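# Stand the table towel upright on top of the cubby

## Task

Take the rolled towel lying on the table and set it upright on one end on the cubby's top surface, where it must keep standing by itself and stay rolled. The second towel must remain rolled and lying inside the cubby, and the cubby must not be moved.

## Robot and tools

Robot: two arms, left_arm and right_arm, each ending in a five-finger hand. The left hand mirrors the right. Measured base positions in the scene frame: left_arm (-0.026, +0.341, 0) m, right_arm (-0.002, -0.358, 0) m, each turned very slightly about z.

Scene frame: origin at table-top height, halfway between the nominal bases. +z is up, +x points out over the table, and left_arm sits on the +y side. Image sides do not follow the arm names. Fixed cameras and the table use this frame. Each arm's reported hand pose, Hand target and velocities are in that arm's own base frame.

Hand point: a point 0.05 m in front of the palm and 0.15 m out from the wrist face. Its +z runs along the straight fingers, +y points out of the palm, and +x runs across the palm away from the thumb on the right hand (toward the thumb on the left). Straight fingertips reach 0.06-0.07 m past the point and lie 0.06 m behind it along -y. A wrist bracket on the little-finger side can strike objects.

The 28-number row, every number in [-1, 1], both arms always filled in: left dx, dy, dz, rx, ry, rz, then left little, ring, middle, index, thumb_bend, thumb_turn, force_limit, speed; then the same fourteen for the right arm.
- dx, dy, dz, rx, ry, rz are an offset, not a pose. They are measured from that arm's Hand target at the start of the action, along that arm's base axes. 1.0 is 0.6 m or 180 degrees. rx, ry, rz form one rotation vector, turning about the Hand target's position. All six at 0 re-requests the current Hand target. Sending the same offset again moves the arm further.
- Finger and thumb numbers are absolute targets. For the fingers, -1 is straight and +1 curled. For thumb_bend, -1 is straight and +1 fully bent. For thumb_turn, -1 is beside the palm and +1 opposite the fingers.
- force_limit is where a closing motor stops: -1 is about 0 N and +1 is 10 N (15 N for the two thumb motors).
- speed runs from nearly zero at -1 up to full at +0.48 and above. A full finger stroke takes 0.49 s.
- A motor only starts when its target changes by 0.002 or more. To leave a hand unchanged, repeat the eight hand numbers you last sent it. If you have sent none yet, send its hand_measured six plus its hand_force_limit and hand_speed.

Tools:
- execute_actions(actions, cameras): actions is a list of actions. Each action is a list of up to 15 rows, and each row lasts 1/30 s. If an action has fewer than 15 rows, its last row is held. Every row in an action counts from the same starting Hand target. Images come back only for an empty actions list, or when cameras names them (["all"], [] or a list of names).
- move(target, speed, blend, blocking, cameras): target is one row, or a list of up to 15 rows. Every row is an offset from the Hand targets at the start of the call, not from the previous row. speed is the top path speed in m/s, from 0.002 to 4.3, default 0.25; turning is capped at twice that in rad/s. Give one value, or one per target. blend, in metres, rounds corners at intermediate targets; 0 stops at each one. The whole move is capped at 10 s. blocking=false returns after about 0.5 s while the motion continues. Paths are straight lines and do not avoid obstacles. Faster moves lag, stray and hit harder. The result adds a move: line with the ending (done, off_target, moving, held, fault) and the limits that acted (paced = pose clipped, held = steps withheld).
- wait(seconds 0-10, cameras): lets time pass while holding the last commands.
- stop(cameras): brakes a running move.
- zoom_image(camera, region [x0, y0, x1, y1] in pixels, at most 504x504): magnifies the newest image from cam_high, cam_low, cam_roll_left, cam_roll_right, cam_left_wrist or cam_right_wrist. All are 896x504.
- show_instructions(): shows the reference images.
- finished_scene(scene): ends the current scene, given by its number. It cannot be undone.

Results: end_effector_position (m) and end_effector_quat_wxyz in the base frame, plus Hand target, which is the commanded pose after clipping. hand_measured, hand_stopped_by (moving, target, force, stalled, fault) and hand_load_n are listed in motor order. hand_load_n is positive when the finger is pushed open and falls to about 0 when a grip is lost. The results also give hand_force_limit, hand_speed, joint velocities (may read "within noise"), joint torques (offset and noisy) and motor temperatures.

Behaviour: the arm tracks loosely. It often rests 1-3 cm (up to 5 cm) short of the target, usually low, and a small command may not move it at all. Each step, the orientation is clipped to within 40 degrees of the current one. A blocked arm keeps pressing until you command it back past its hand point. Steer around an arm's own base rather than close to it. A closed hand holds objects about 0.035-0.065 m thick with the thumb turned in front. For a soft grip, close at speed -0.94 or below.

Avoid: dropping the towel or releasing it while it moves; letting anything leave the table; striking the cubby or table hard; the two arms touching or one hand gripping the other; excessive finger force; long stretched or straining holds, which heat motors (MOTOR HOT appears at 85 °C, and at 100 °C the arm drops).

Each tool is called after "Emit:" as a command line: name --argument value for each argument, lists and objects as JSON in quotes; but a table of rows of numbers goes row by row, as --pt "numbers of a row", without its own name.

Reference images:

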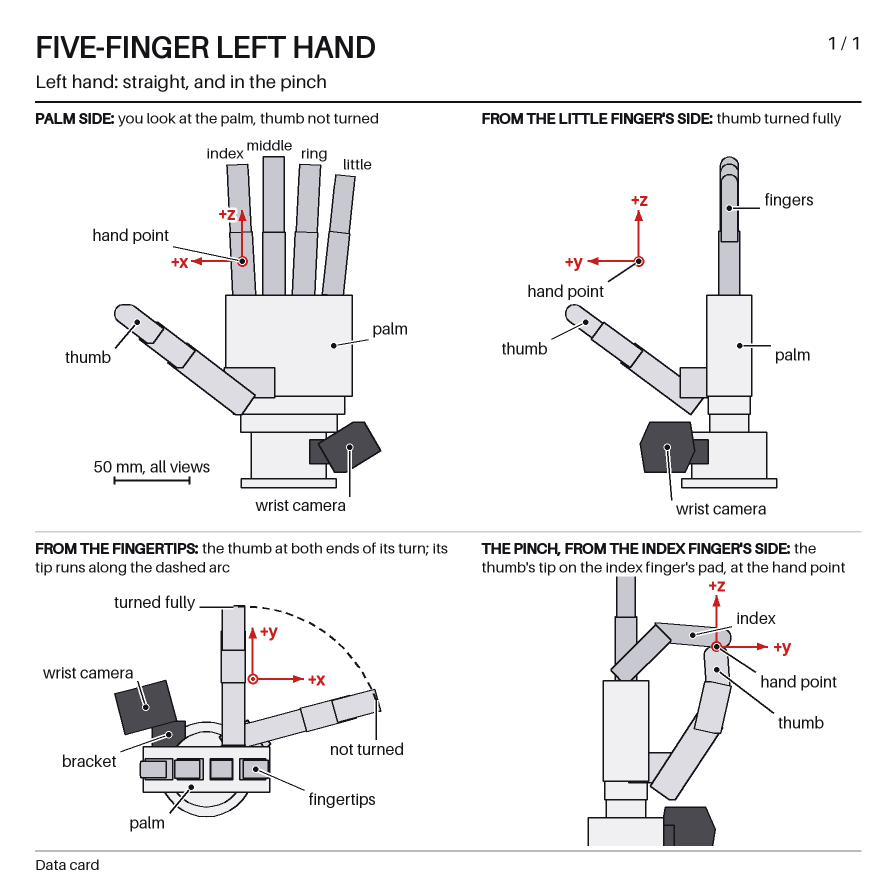

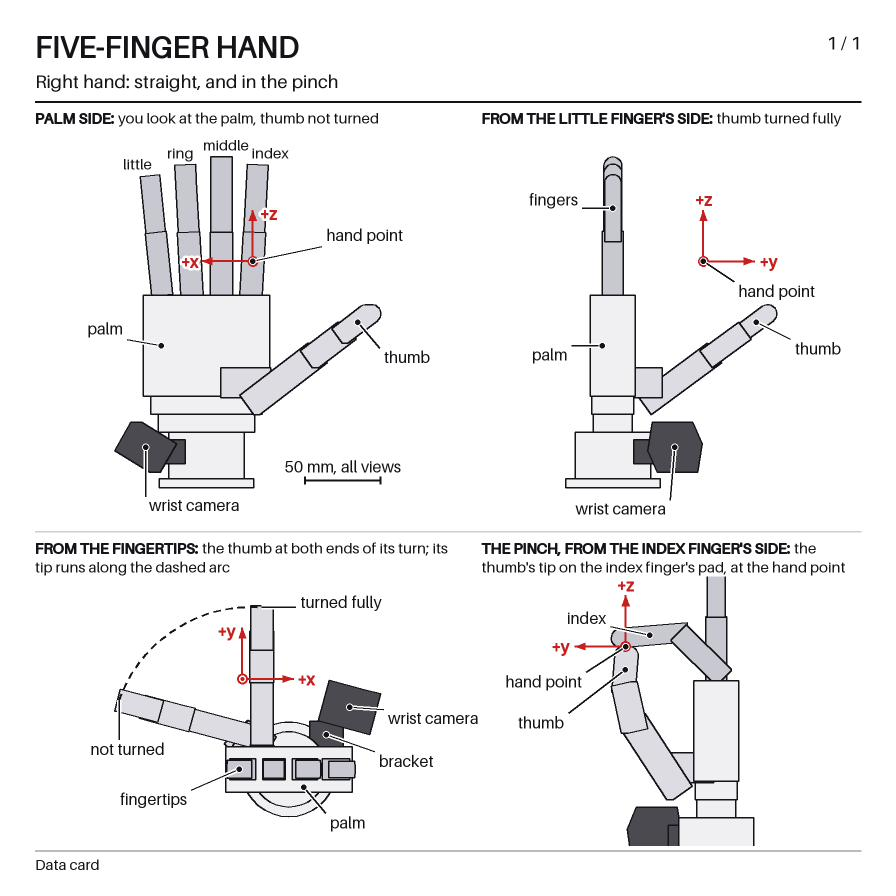

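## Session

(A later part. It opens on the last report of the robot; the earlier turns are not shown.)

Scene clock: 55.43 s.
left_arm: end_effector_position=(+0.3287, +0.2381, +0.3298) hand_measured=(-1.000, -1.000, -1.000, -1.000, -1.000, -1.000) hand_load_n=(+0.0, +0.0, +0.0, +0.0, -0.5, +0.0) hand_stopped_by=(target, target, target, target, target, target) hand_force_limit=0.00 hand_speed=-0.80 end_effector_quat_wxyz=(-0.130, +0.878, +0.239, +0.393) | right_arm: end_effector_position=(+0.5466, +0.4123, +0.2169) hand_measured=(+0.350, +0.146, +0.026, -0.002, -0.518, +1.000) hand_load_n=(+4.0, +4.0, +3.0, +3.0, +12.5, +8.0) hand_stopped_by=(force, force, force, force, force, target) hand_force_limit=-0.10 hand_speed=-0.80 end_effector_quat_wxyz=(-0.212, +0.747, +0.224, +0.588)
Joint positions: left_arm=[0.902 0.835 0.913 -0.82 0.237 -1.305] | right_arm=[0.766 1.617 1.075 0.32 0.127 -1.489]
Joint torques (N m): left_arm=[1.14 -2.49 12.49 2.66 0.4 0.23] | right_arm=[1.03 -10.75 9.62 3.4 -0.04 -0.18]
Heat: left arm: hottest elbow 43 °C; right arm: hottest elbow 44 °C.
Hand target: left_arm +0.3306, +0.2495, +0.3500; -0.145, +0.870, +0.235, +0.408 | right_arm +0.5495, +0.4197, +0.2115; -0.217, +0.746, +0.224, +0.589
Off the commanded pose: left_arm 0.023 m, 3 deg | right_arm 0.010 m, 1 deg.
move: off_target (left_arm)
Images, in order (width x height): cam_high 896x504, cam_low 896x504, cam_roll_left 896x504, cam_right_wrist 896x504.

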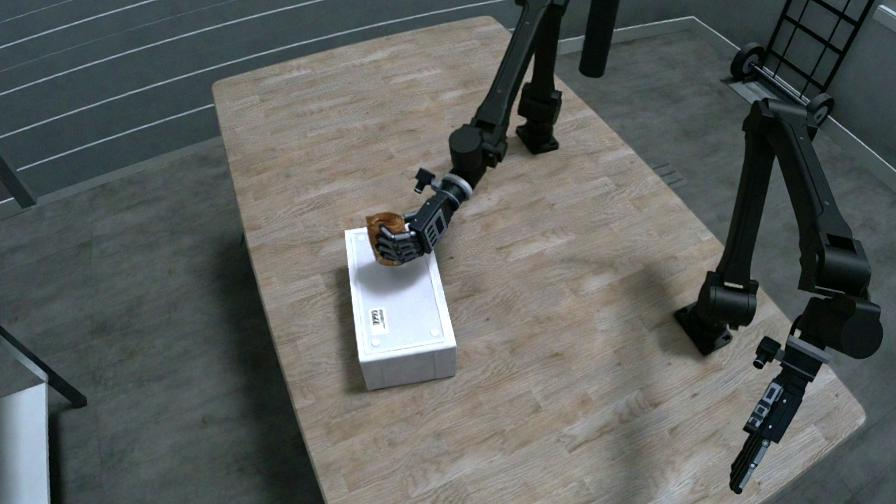

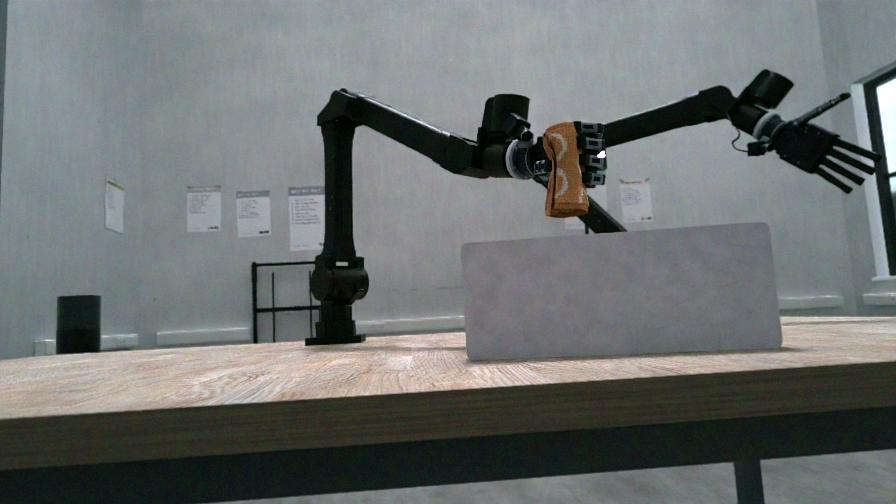

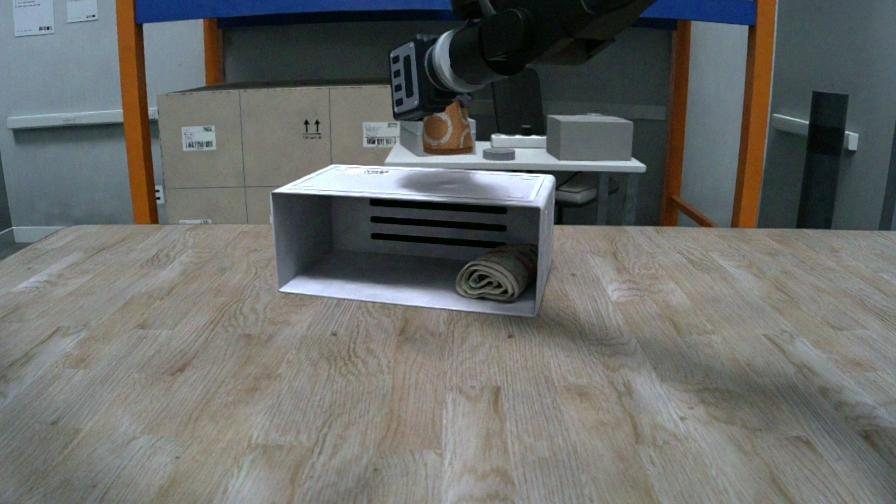

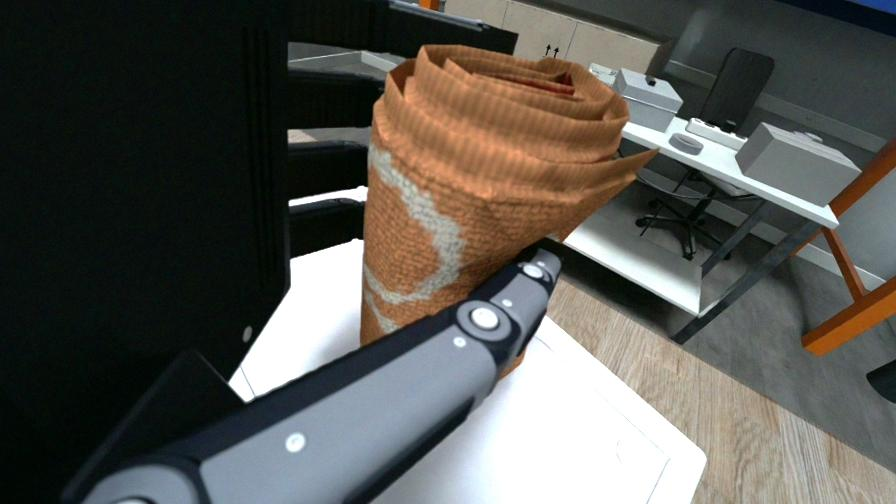

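Emit:
move --target '[0,0,0,0,0,0,-1,-1,-1,-1,-1,-1,0,-0.8, 0,0,-0.045,0,0,0,0.4,0.4,0.4,0.4,0.2,1,-0.1,-0.8]' --cameras '["cam_low","cam_roll_left"]' --speed 0.06

Emit:
zoom_image --camera "cam_roll_left" --region '[340, 20, 580, 220]'

Scene clock: 57.37 s.
left_arm: end_effector_position=(+0.3287, +0.2381, +0.3298) hand_measured=(-1.000, -1.000, -1.000, -1.000, -1.000, -1.000) hand_load_n=(+0.0, +0.0, +0.0, +0.0, +0.0, +0.0) hand_stopped_by=(target, target, target, target, target, target) hand_force_limit=0.00 hand_speed=-0.80 end_effector_quat_wxyz=(-0.130, +0.878, +0.239, +0.393) | right_arm: end_effector_position=(+0.5509, +0.4165, +0.2003) hand_measured=(+0.350, +0.146, +0.026, -0.002, -0.518, +1.000) hand_load_n=(+4.5, +4.0, +3.0, +3.0, +12.5, +7.5) hand_stopped_by=(force, force, force, force, force, target) hand_force_limit=-0.10 hand_speed=-0.80 end_effector_quat_wxyz=(-0.215, +0.742, +0.222, +0.595)
Joint positions: left_arm=[0.902 0.835 0.913 -0.82 0.237 -1.305] | right_arm=[0.766 1.658 1.063 0.391 0.127 -1.488]
Joint torques (N m): left_arm=[1.14 -2.02 12.53 2.69 0.4 0.2] | right_arm=[1.03 -11.05 7.88 3.38 -0.05 -0.18]
Heat: left arm: hottest elbow 43 °C; right arm: hottest elbow 44 °C.
Hand target: left_arm +0.3306, +0.2495, +0.3500; -0.145, +0.870, +0.235, +0.408 | right_arm +0.5495, +0.4197, +0.1843; -0.216, +0.746, +0.224, +0.589
Off the commanded pose: left_arm 0.023 m, 3 deg | right_arm 0.016 m, 1 deg.
move: off_target (left_arm, right_arm)
Images, in order (width x height): cam_low 896x504, cam_roll_left 896x504.

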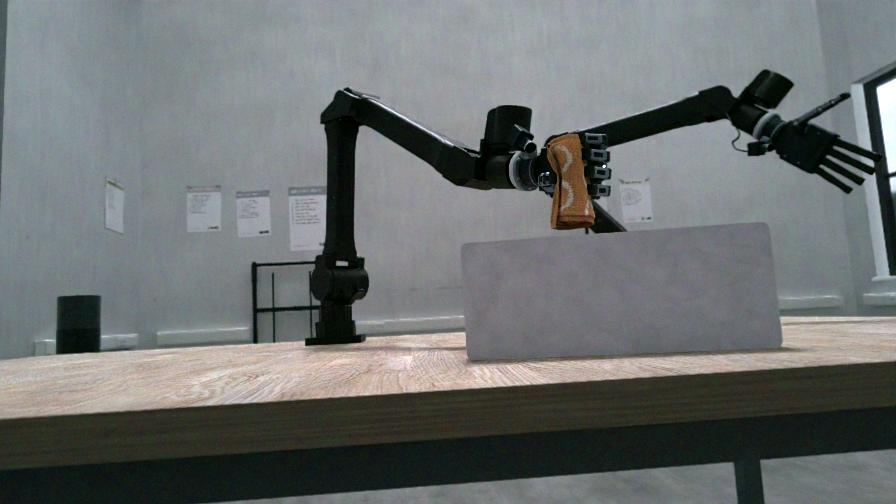

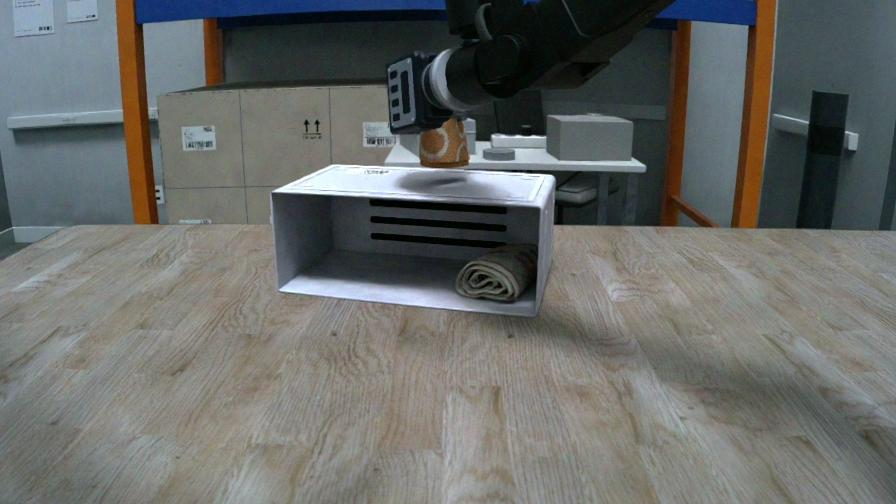

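Scaled by 2.100.

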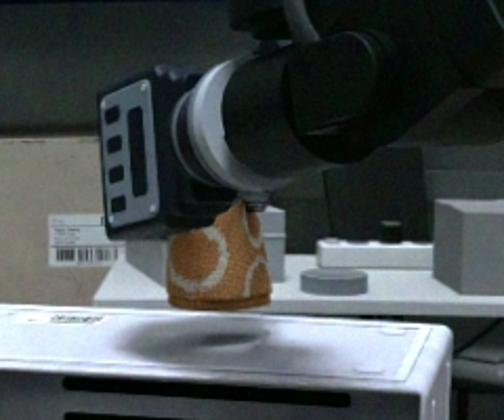

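Emit:
move --target '[0,0,0,0,0,0,-1,-1,-1,-1,-1,-1,0,-0.8, -0.004,0.003,-0.02,0,0,0,0.4,0.4,0.4,0.4,0.2,1,-0.1,-0.8]' --cameras '["cam_low","cam_roll_left"]' --speed 0.06

Emit:
zoom_image --camera "cam_roll_left" --region '[340, 20, 580, 220]'

Scene clock: 58.97 s.
left_arm: end_effector_position=(+0.3287, +0.2381, +0.3298) hand_measured=(-1.000, -1.000, -1.000, -1.000, -1.000, -1.000) hand_load_n=(+0.0, +0.0, -0.5, +0.0, +0.0, +0.0) hand_stopped_by=(target, target, target, target, target, target) hand_force_limit=0.00 hand_speed=-0.80 end_effector_quat_wxyz=(-0.130, +0.878, +0.239, +0.393) | right_arm: end_effector_position=(+0.5504, +0.4172, +0.1895) hand_measured=(+0.350, +0.146, +0.026, -0.002, -0.518, +1.000) hand_load_n=(+4.0, +4.0, +3.0, +2.5, +12.5, +7.5) hand_stopped_by=(force, force, force, force, force, target) hand_force_limit=-0.10 hand_speed=-0.80 end_effector_quat_wxyz=(-0.216, +0.742, +0.221, +0.595)
Joint positions: left_arm=[0.902 0.835 0.913 -0.82 0.237 -1.305] | right_arm=[0.767 1.675 1.05 0.423 0.127 -1.487]
Joint torques (N m): left_arm=[1.14 -1.96 12.57 2.63 0.4 0.23] | right_arm=[1.49 -11.11 7.66 3.37 0.18 -0.18]
Heat: left arm: hottest elbow 43 °C; right arm: hottest elbow 44 °C.
Hand target: left_arm +0.3306, +0.2495, +0.3500; -0.145, +0.870, +0.235, +0.408 | right_arm +0.5470, +0.4217, +0.1724; -0.217, +0.746, +0.224, +0.589
Off the commanded pose: left_arm 0.023 m, 3 deg | right_arm 0.018 m, 1 deg.
move: off_target (left_arm, right_arm)
Images, in order (width x height): cam_low 896x504, cam_roll_left 896x504.

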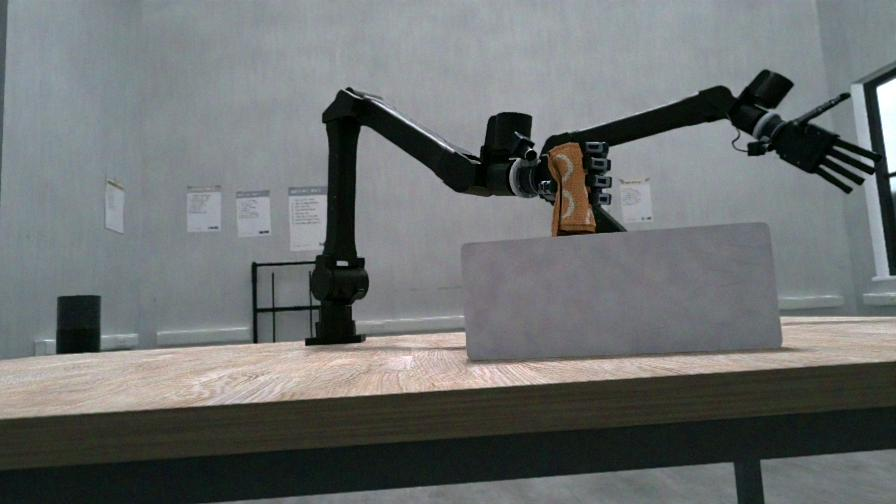

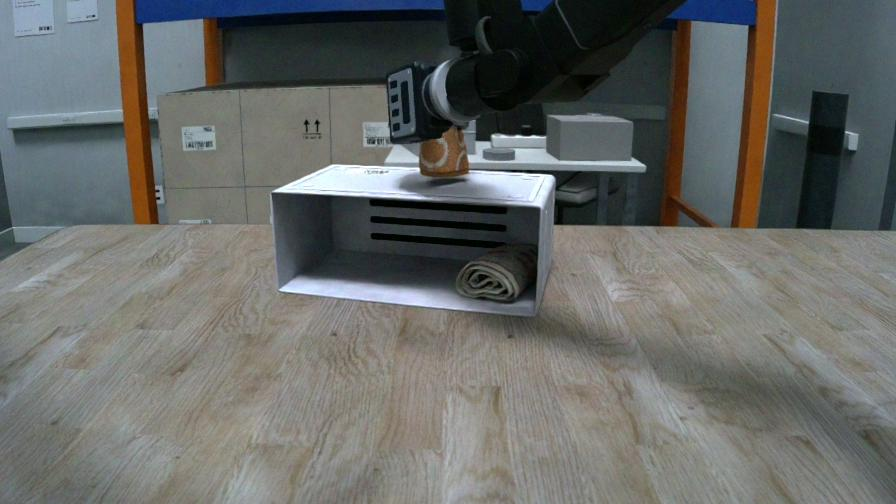

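Scaled by 2.100.

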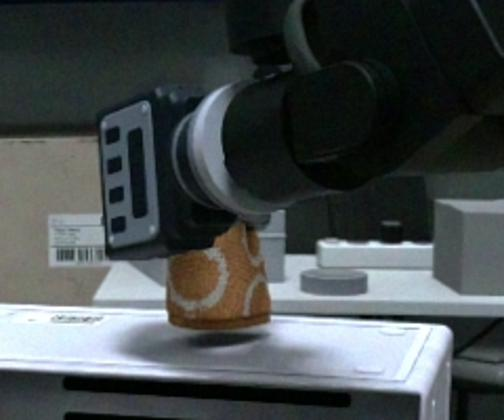

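Emit:
move --target '[0,0,0,0,0,0,-1,-1,-1,-1,-1,-1,0,-0.8, 0,0,-0.012,0,0,0,0.4,0.4,0.4,0.4,0.2,1,-0.1,-0.8]' --cameras '["cam_low","cam_roll_left","cam_high"]' --speed 0.05

Emit:
zoom_image --camera "cam_roll_left" --region '[340, 20, 580, 220]'

Emit:
zoom_image --camera "cam_low" --region '[480, 80, 680, 260]'

Scene clock: 60.40 s.
left_arm: end_effector_position=(+0.3287, +0.2381, +0.3298) hand_measured=(-1.000, -1.000, -1.000, -1.000, -1.000, -1.000) hand_load_n=(+0.0, +0.0, +0.0, +0.0, +0.0, +0.0) hand_stopped_by=(target, target, target, target, target, target) hand_force_limit=0.00 hand_speed=-0.80 end_effector_quat_wxyz=(-0.130, +0.878, +0.239, +0.393) | right_arm: end_effector_position=(+0.5506, +0.4174, +0.1832) hand_measured=(+0.350, +0.146, +0.026, -0.002, -0.518, +1.000) hand_load_n=(+4.0, +4.0, +3.0, +3.0, +12.5, +8.0) hand_stopped_by=(force, force, force, force, force, target) hand_force_limit=-0.10 hand_speed=-0.80 end_effector_quat_wxyz=(-0.216, +0.741, +0.221, +0.596)
Joint positions: left_arm=[0.902 0.835 0.913 -0.82 0.237 -1.305] | right_arm=[0.767 1.686 1.044 0.442 0.127 -1.487]
Joint torques (N m): left_arm=[0.97 -2.26 12.53 2.63 0.39 0.22] | right_arm=[1.38 -11.11 7.54 3.38 0.18 -0.18]
Heat: left arm: hottest elbow 44 °C; right arm: hottest elbow 44 °C.
Hand target: left_arm +0.3306, +0.2495, +0.3500; -0.145, +0.870, +0.235, +0.408 | right_arm +0.5470, +0.4216, +0.1652; -0.217, +0.746, +0.224, +0.589
Off the commanded pose: left_arm 0.023 m, 3 deg | right_arm 0.019 m, 1 deg.
move: off_target (left_arm, right_arm)
Images, in order (width x height): cam_high 896x504, cam_low 896x504, cam_roll_left 896x504.

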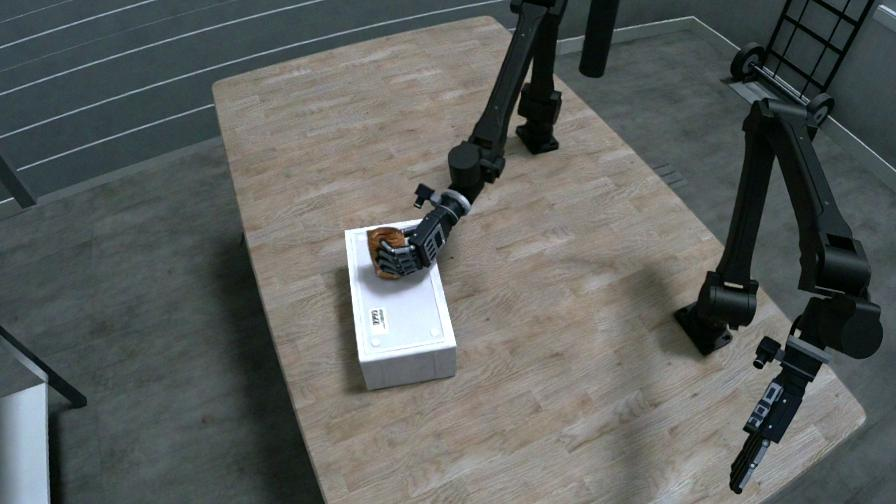

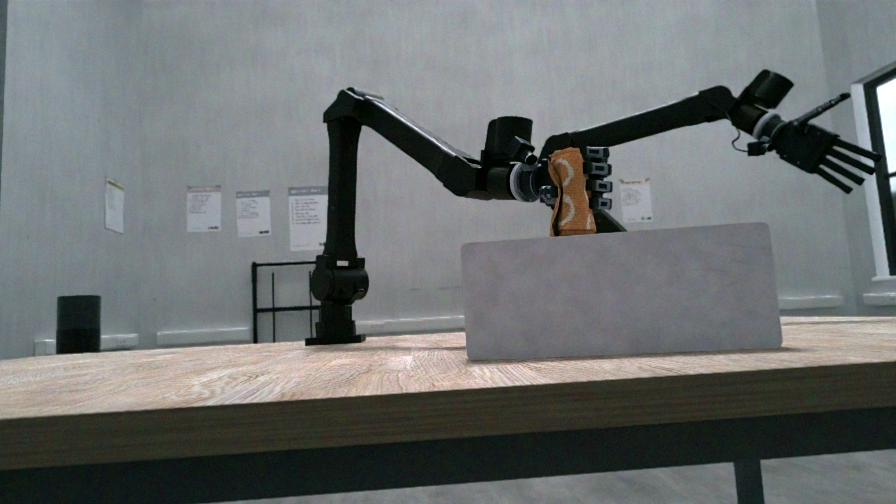

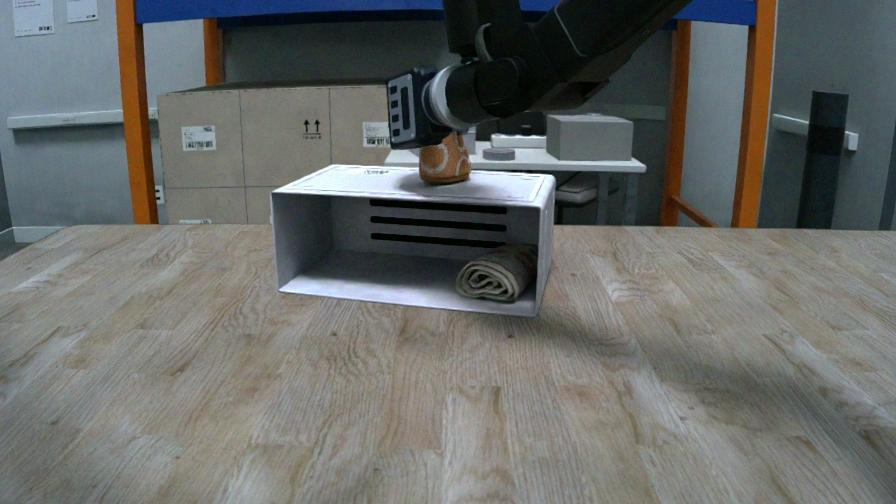

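Scaled by 2.100.

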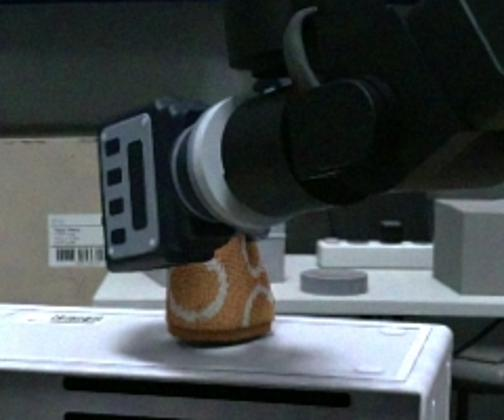

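Scaled by 2.520.

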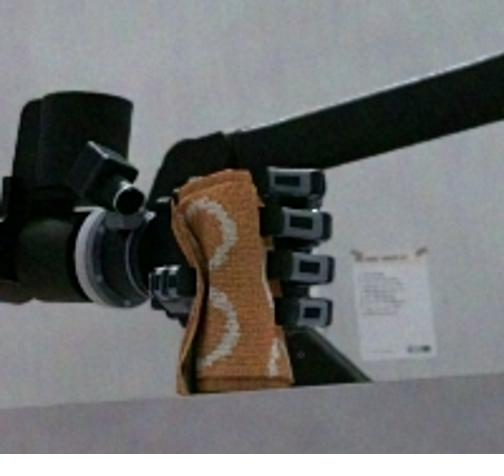

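Emit:
move --target '[0,0,0,0,0,0,-1,-1,-1,-1,-1,-1,0,-0.8,0,0,-0.01,0,0,0,0.4,0.4,0.4,0.4,0.2,1,-0.1,-0.8]' --speed 0.05 --cameras '["cam_roll_left","cam_low"]'

Scene clock: 64.07 s.
left_arm: end_effector_position=(+0.3287, +0.2381, +0.3298) hand_measured=(-1.000, -1.000, -1.000, -1.000, -1.000, -1.000) hand_load_n=(+0.0, +0.0, +0.0, +0.0, +0.0, +0.0) hand_stopped_by=(target, target, target, target, target, target) hand_force_limit=0.00 hand_speed=-0.80 end_effector_quat_wxyz=(-0.130, +0.878, +0.239, +0.393) | right_arm: end_effector_position=(+0.5510, +0.4178, +0.1801) hand_measured=(+0.350, +0.146, +0.026, -0.002, -0.518, +1.000) hand_load_n=(+4.5, +4.0, +3.0, +3.0, +12.5, +7.5) hand_stopped_by=(force, force, force, force, force, target) hand_force_limit=-0.10 hand_speed=-0.80 end_effector_quat_wxyz=(-0.217, +0.740, +0.221, +0.597)
Joint positions: left_arm=[0.902 0.835 0.913 -0.82 0.237 -1.305] | right_arm=[0.767 1.694 1.04 0.46 0.127 -1.487]
Joint torques (N m): left_arm=[0.85 -2.02 12.68 2.58 0.42 0.21] | right_arm=[1.44 -10.93 7.39 3.34 0.18 -0.18]
Heat: left arm: hottest elbow 44 °C; right arm: hottest elbow 43 °C.
Hand target: left_arm +0.3306, +0.2495, +0.3500; -0.145, +0.870, +0.235, +0.408 | right_arm +0.5470, +0.4216, +0.1592; -0.217, +0.746, +0.224, +0.589
Off the commanded pose: left_arm 0.023 m, 3 deg | right_arm 0.022 m, 1 deg.
move: off_target (left_arm, right_arm)
Images, in order (width x height): cam_low 896x504, cam_roll_left 896x504.

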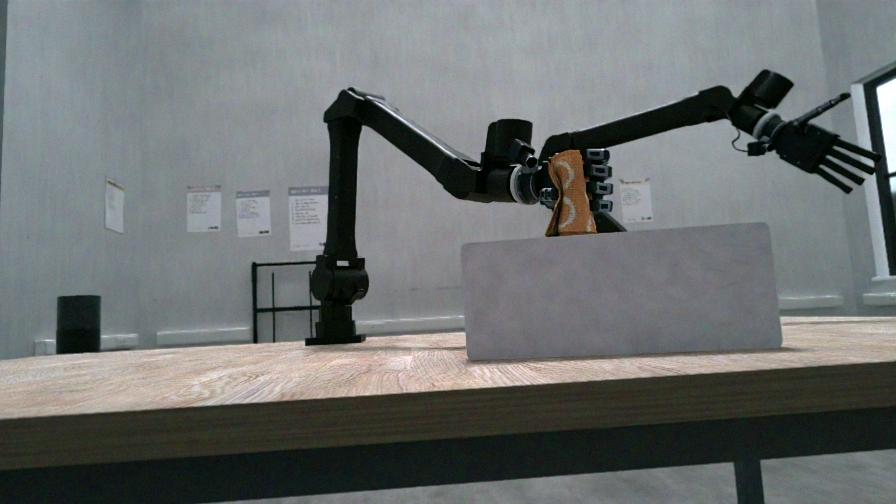

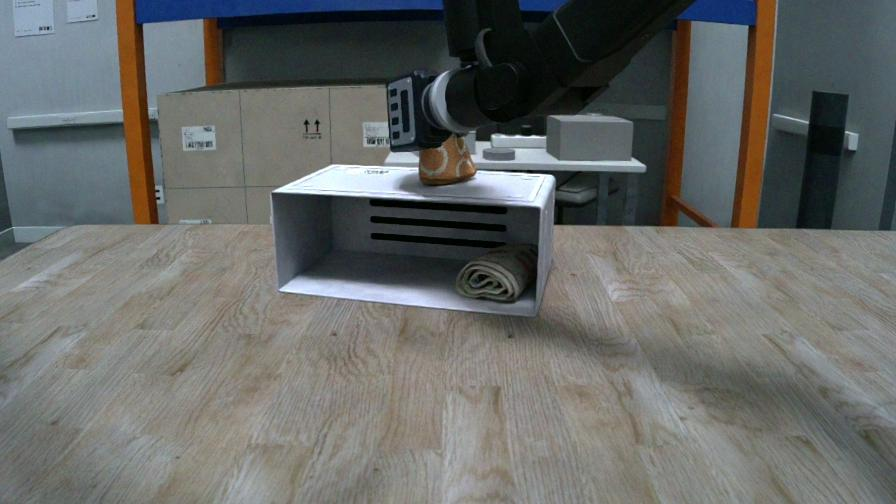

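Emit:
move --target '[0,0,0,0,0,0,-1,-1,-1,-1,-1,-1,0,-0.8,0,0,-0.008,0,0,0,0.4,0.4,0.4,0.4,0.2,1,-0.1,-0.8]' --speed 0.05 --cameras '["cam_roll_left","cam_low"]'

Emit:
zoom_image --camera "cam_roll_left" --region '[340, 20, 580, 220]'

Emit:
zoom_image --camera "cam_low" --region '[480, 80, 680, 260]'

Scene clock: 65.37 s.
left_arm: end_effector_position=(+0.3287, +0.2381, +0.3298) hand_measured=(-1.000, -1.000, -1.000, -1.000, -1.000, -1.000) hand_load_n=(+0.0, +0.0, +0.0, +0.0, +0.0, +0.0) hand_stopped_by=(target, target, target, target, target, target) hand_force_limit=0.00 hand_speed=-0.80 end_effector_quat_wxyz=(-0.130, +0.878, +0.239, +0.393) | right_arm: end_effector_position=(+0.5520, +0.4187, +0.1796) hand_measured=(+0.350, +0.146, +0.026, -0.002, -0.518, +1.000) hand_load_n=(+4.5, +4.0, +3.0, +3.0, +12.5, +7.5) hand_stopped_by=(force, force, force, force, force, target) hand_force_limit=-0.10 hand_speed=-0.80 end_effector_quat_wxyz=(-0.218, +0.738, +0.220, +0.600)
Joint positions: left_arm=[0.902 0.835 0.913 -0.82 0.237 -1.305] | right_arm=[0.767 1.7 1.04 0.473 0.127 -1.487]
Joint torques (N m): left_arm=[0.79 -1.9 12.55 2.65 0.4 0.22] | right_arm=[1.44 -10.81 7.01 3.32 0.17 -0.18]
Heat: left arm: hottest elbow 44 °C; right arm: hottest elbow 43 °C.
Hand target: left_arm +0.3306, +0.2495, +0.3500; -0.145, +0.870, +0.235, +0.408 | right_arm +0.5470, +0.4216, +0.1545; -0.217, +0.746, +0.224, +0.589
Off the commanded pose: left_arm 0.023 m, 3 deg | right_arm 0.026 m, 2 deg.
move: off_target (left_arm, right_arm)
Images, in order (width x height): cam_low 896x504, cam_roll_left 896x504.

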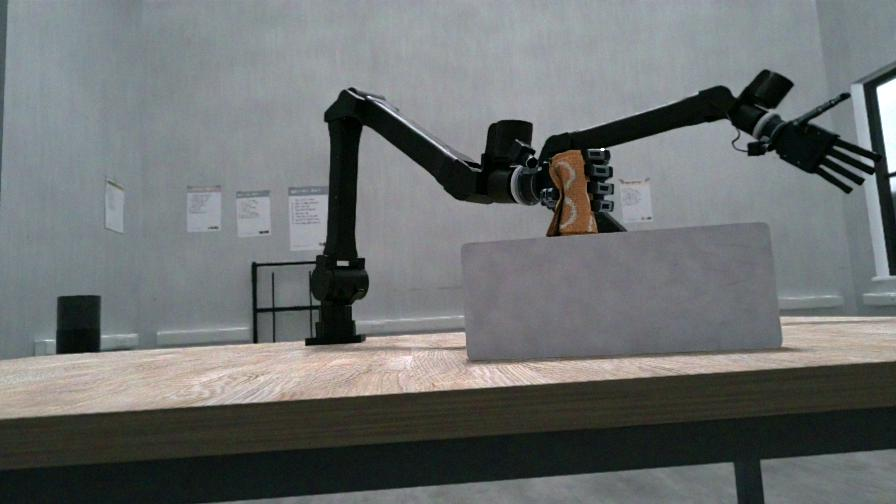

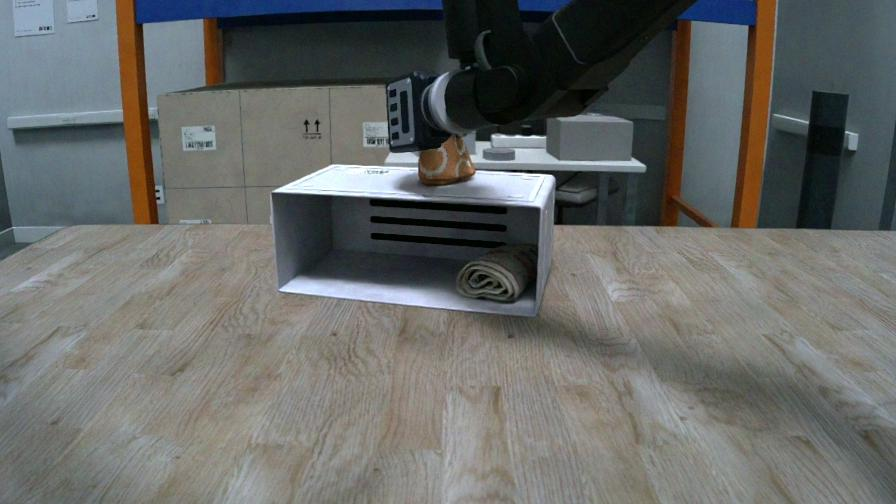

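Scaled by 2.100.

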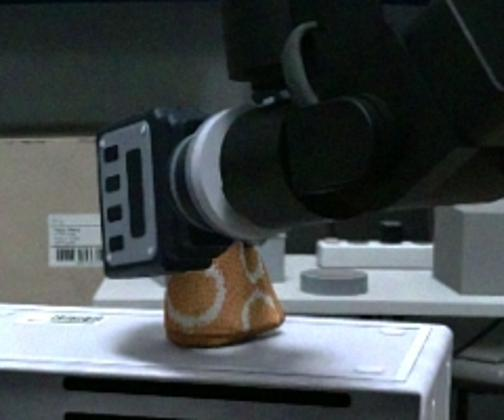

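Scaled by 2.520.

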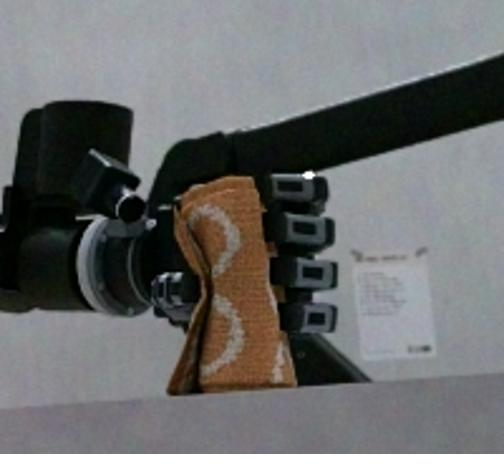

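Emit:
move --target '[0,0,0,0,0,0,-1,-1,-1,-1,-1,-1,0,-0.8,0,0,0,0,0,0,0.0,-0.1,-0.15,-0.15,-0.8,1,-0.1,-0.85]' --speed 0.05 --cameras '["cam_high","cam_low","cam_roll_left"]'

Emit:
zoom_image --camera "cam_low" --region '[480, 80, 680, 260]'

Emit:
zoom_image --camera "cam_high" --region '[340, 170, 460, 290]'

Scene clock: 67.60 s.
left_arm: end_effector_position=(+0.3287, +0.2381, +0.3298) hand_measured=(-1.000, -1.000, -1.000, -1.000, -1.000, -1.000) hand_load_n=(+0.0, +0.0, +0.0, +0.0, +0.0, +0.0) hand_stopped_by=(target, target, target, target, target, target) hand_force_limit=0.00 hand_speed=-0.80 end_effector_quat_wxyz=(-0.130, +0.878, +0.239, +0.393) | right_arm: end_effector_position=(+0.5521, +0.4188, +0.1786) hand_measured=(+0.000, -0.100, -0.150, -0.150, -0.800, +1.000) hand_load_n=(+0.0, +0.0, +0.0, +0.5, +0.0, +0.0) hand_stopped_by=(target, target, target, target, target, target) hand_force_limit=-0.10 hand_speed=-0.85 end_effector_quat_wxyz=(-0.218, +0.738, +0.220, +0.599)
Joint positions: left_arm=[0.902 0.835 0.913 -0.82 0.237 -1.305] | right_arm=[0.767 1.701 1.04 0.473 0.127 -1.487]
Joint torques (N m): left_arm=[0.73 -2.02 12.55 2.56 0.39 0.23] | right_arm=[1.44 -10.93 7.01 3.32 0.18 -0.17]
Heat: left arm: hottest elbow 44 °C; right arm: hottest elbow 43 °C.
Hand target: left_arm +0.3306, +0.2495, +0.3500; -0.145, +0.870, +0.235, +0.408 | right_arm +0.5470, +0.4216, +0.1544; -0.217, +0.746, +0.224, +0.589
Off the commanded pose: left_arm 0.023 m, 3 deg | right_arm 0.025 m, 2 deg.
move: off_target (left_arm, right_arm)
Images, in order (width x height): cam_high 896x504, cam_low 896x504, cam_roll_left 896x504.

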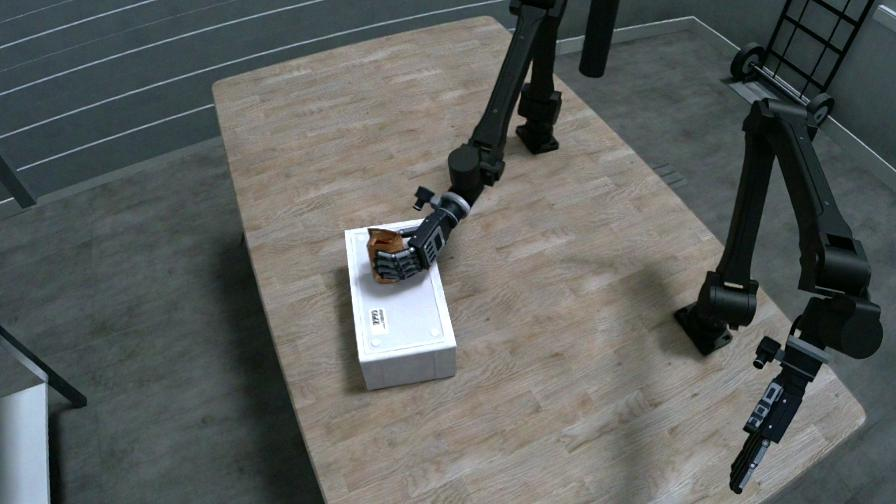

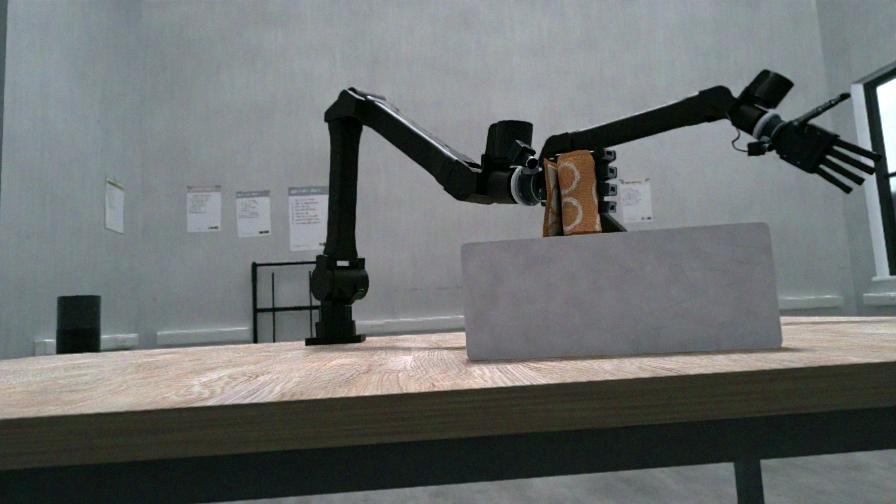

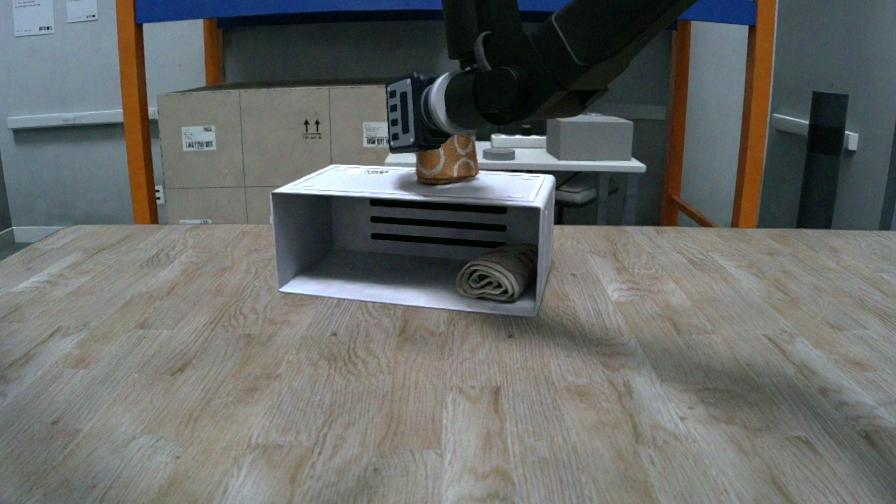

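Scaled by 2.520.

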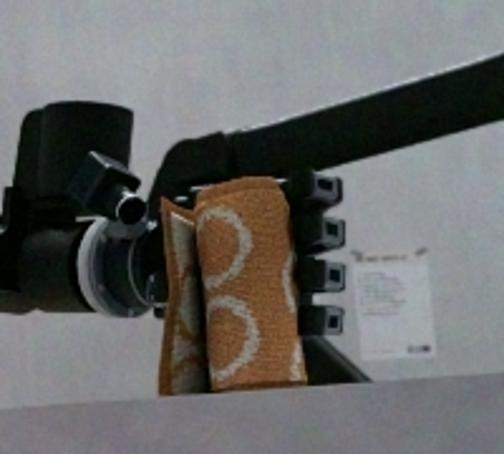

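Scaled by 4.200.

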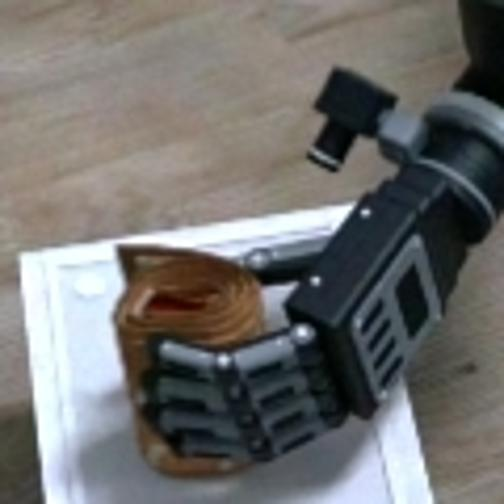

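Emit:
move --target '[0,0,0,0,0,0,-1,-1,-1,-1,-1,-1,0,-0.8,0,0,0,0,0,0,-1,-1,-1,-1,-1,1,-0.1,-0.85]' --speed 0.05 --cameras '["cam_high","cam_low","cam_roll_left"]'

Emit:
zoom_image --camera "cam_low" --region '[480, 80, 680, 260]'

Emit:
zoom_image --camera "cam_high" --region '[340, 170, 460, 290]'

Emit:
zoom_image --camera "cam_roll_left" --region '[340, 20, 580, 220]'

Scene clock: 71.00 s.
left_arm: end_effector_position=(+0.3287, +0.2381, +0.3298) hand_measured=(-1.000, -1.000, -1.000, -1.000, -1.000, -1.000) hand_load_n=(+0.0, +0.0, -0.5, +0.0, +0.0, +0.0) hand_stopped_by=(target, target, target, target, target, target) hand_force_limit=0.00 hand_speed=-0.80 end_effector_quat_wxyz=(-0.130, +0.878, +0.239, +0.393) | right_arm: end_effector_position=(+0.5521, +0.4188, +0.1786) hand_measured=(-1.000, -1.000, -1.000, -1.000, -1.000, +1.000) hand_load_n=(+0.0, +0.0, +0.0, +0.0, +0.0, +0.0) hand_stopped_by=(target, target, target, target, target, target) hand_force_limit=-0.10 hand_speed=-0.85 end_effector_quat_wxyz=(-0.218, +0.738, +0.220, +0.599)
Joint positions: left_arm=[0.902 0.835 0.913 -0.82 0.237 -1.305] | right_arm=[0.767 1.701 1.04 0.473 0.127 -1.487]
Joint torques (N m): left_arm=[1.14 -1.9 12.42 2.55 0.4 0.23] | right_arm=[1.44 -10.93 7.01 3.33 0.17 -0.16]
Heat: left arm: hottest elbow 45 °C; right arm: hottest elbow 42 °C.
Hand target: left_arm +0.3306, +0.2495, +0.3500; -0.145, +0.870, +0.235, +0.408 | right_arm +0.5470, +0.4216, +0.1544; -0.217, +0.746, +0.224, +0.589
Off the commanded pose: left_arm 0.023 m, 3 deg | right_arm 0.025 m, 2 deg.
move: off_target (left_arm, right_arm)
Images, in order (width x height): cam_high 896x504, cam_low 896x504, cam_roll_left 896x504.

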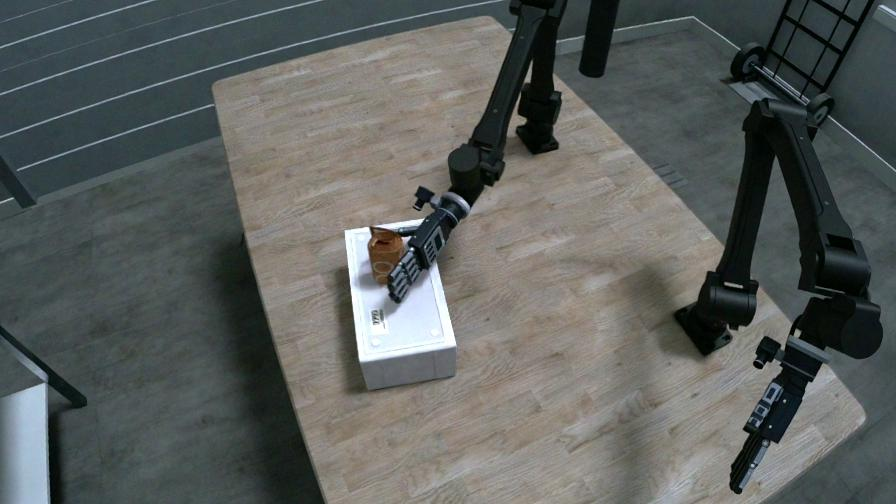

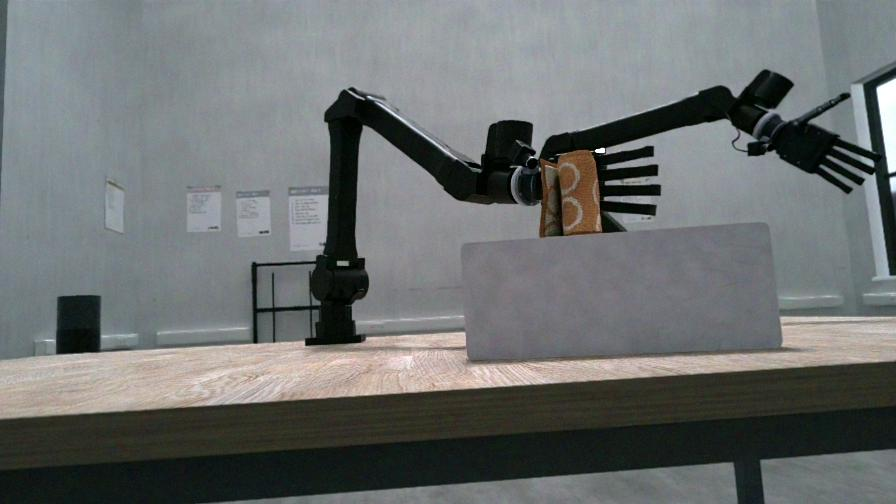

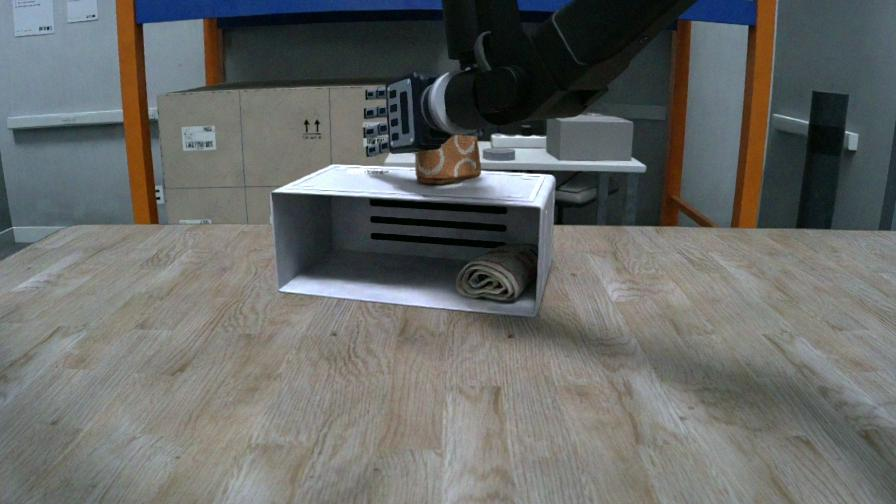

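Scaled by 2.520.

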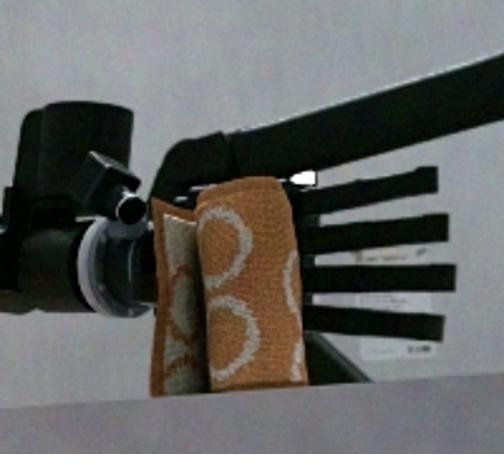

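Scaled by 4.200.

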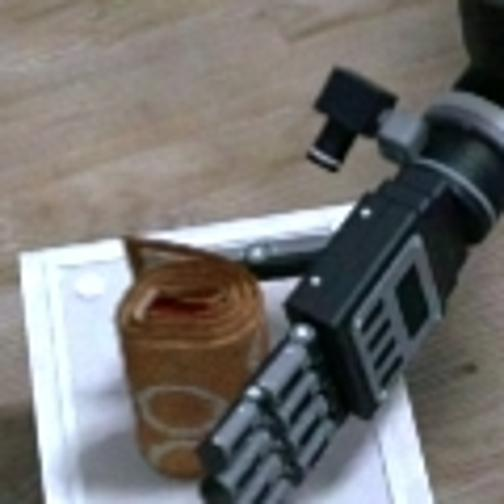

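Scaled by 2.100.

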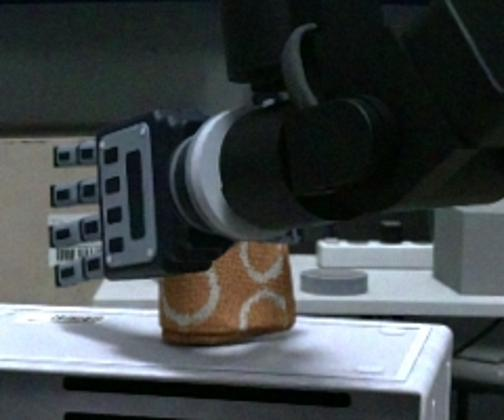

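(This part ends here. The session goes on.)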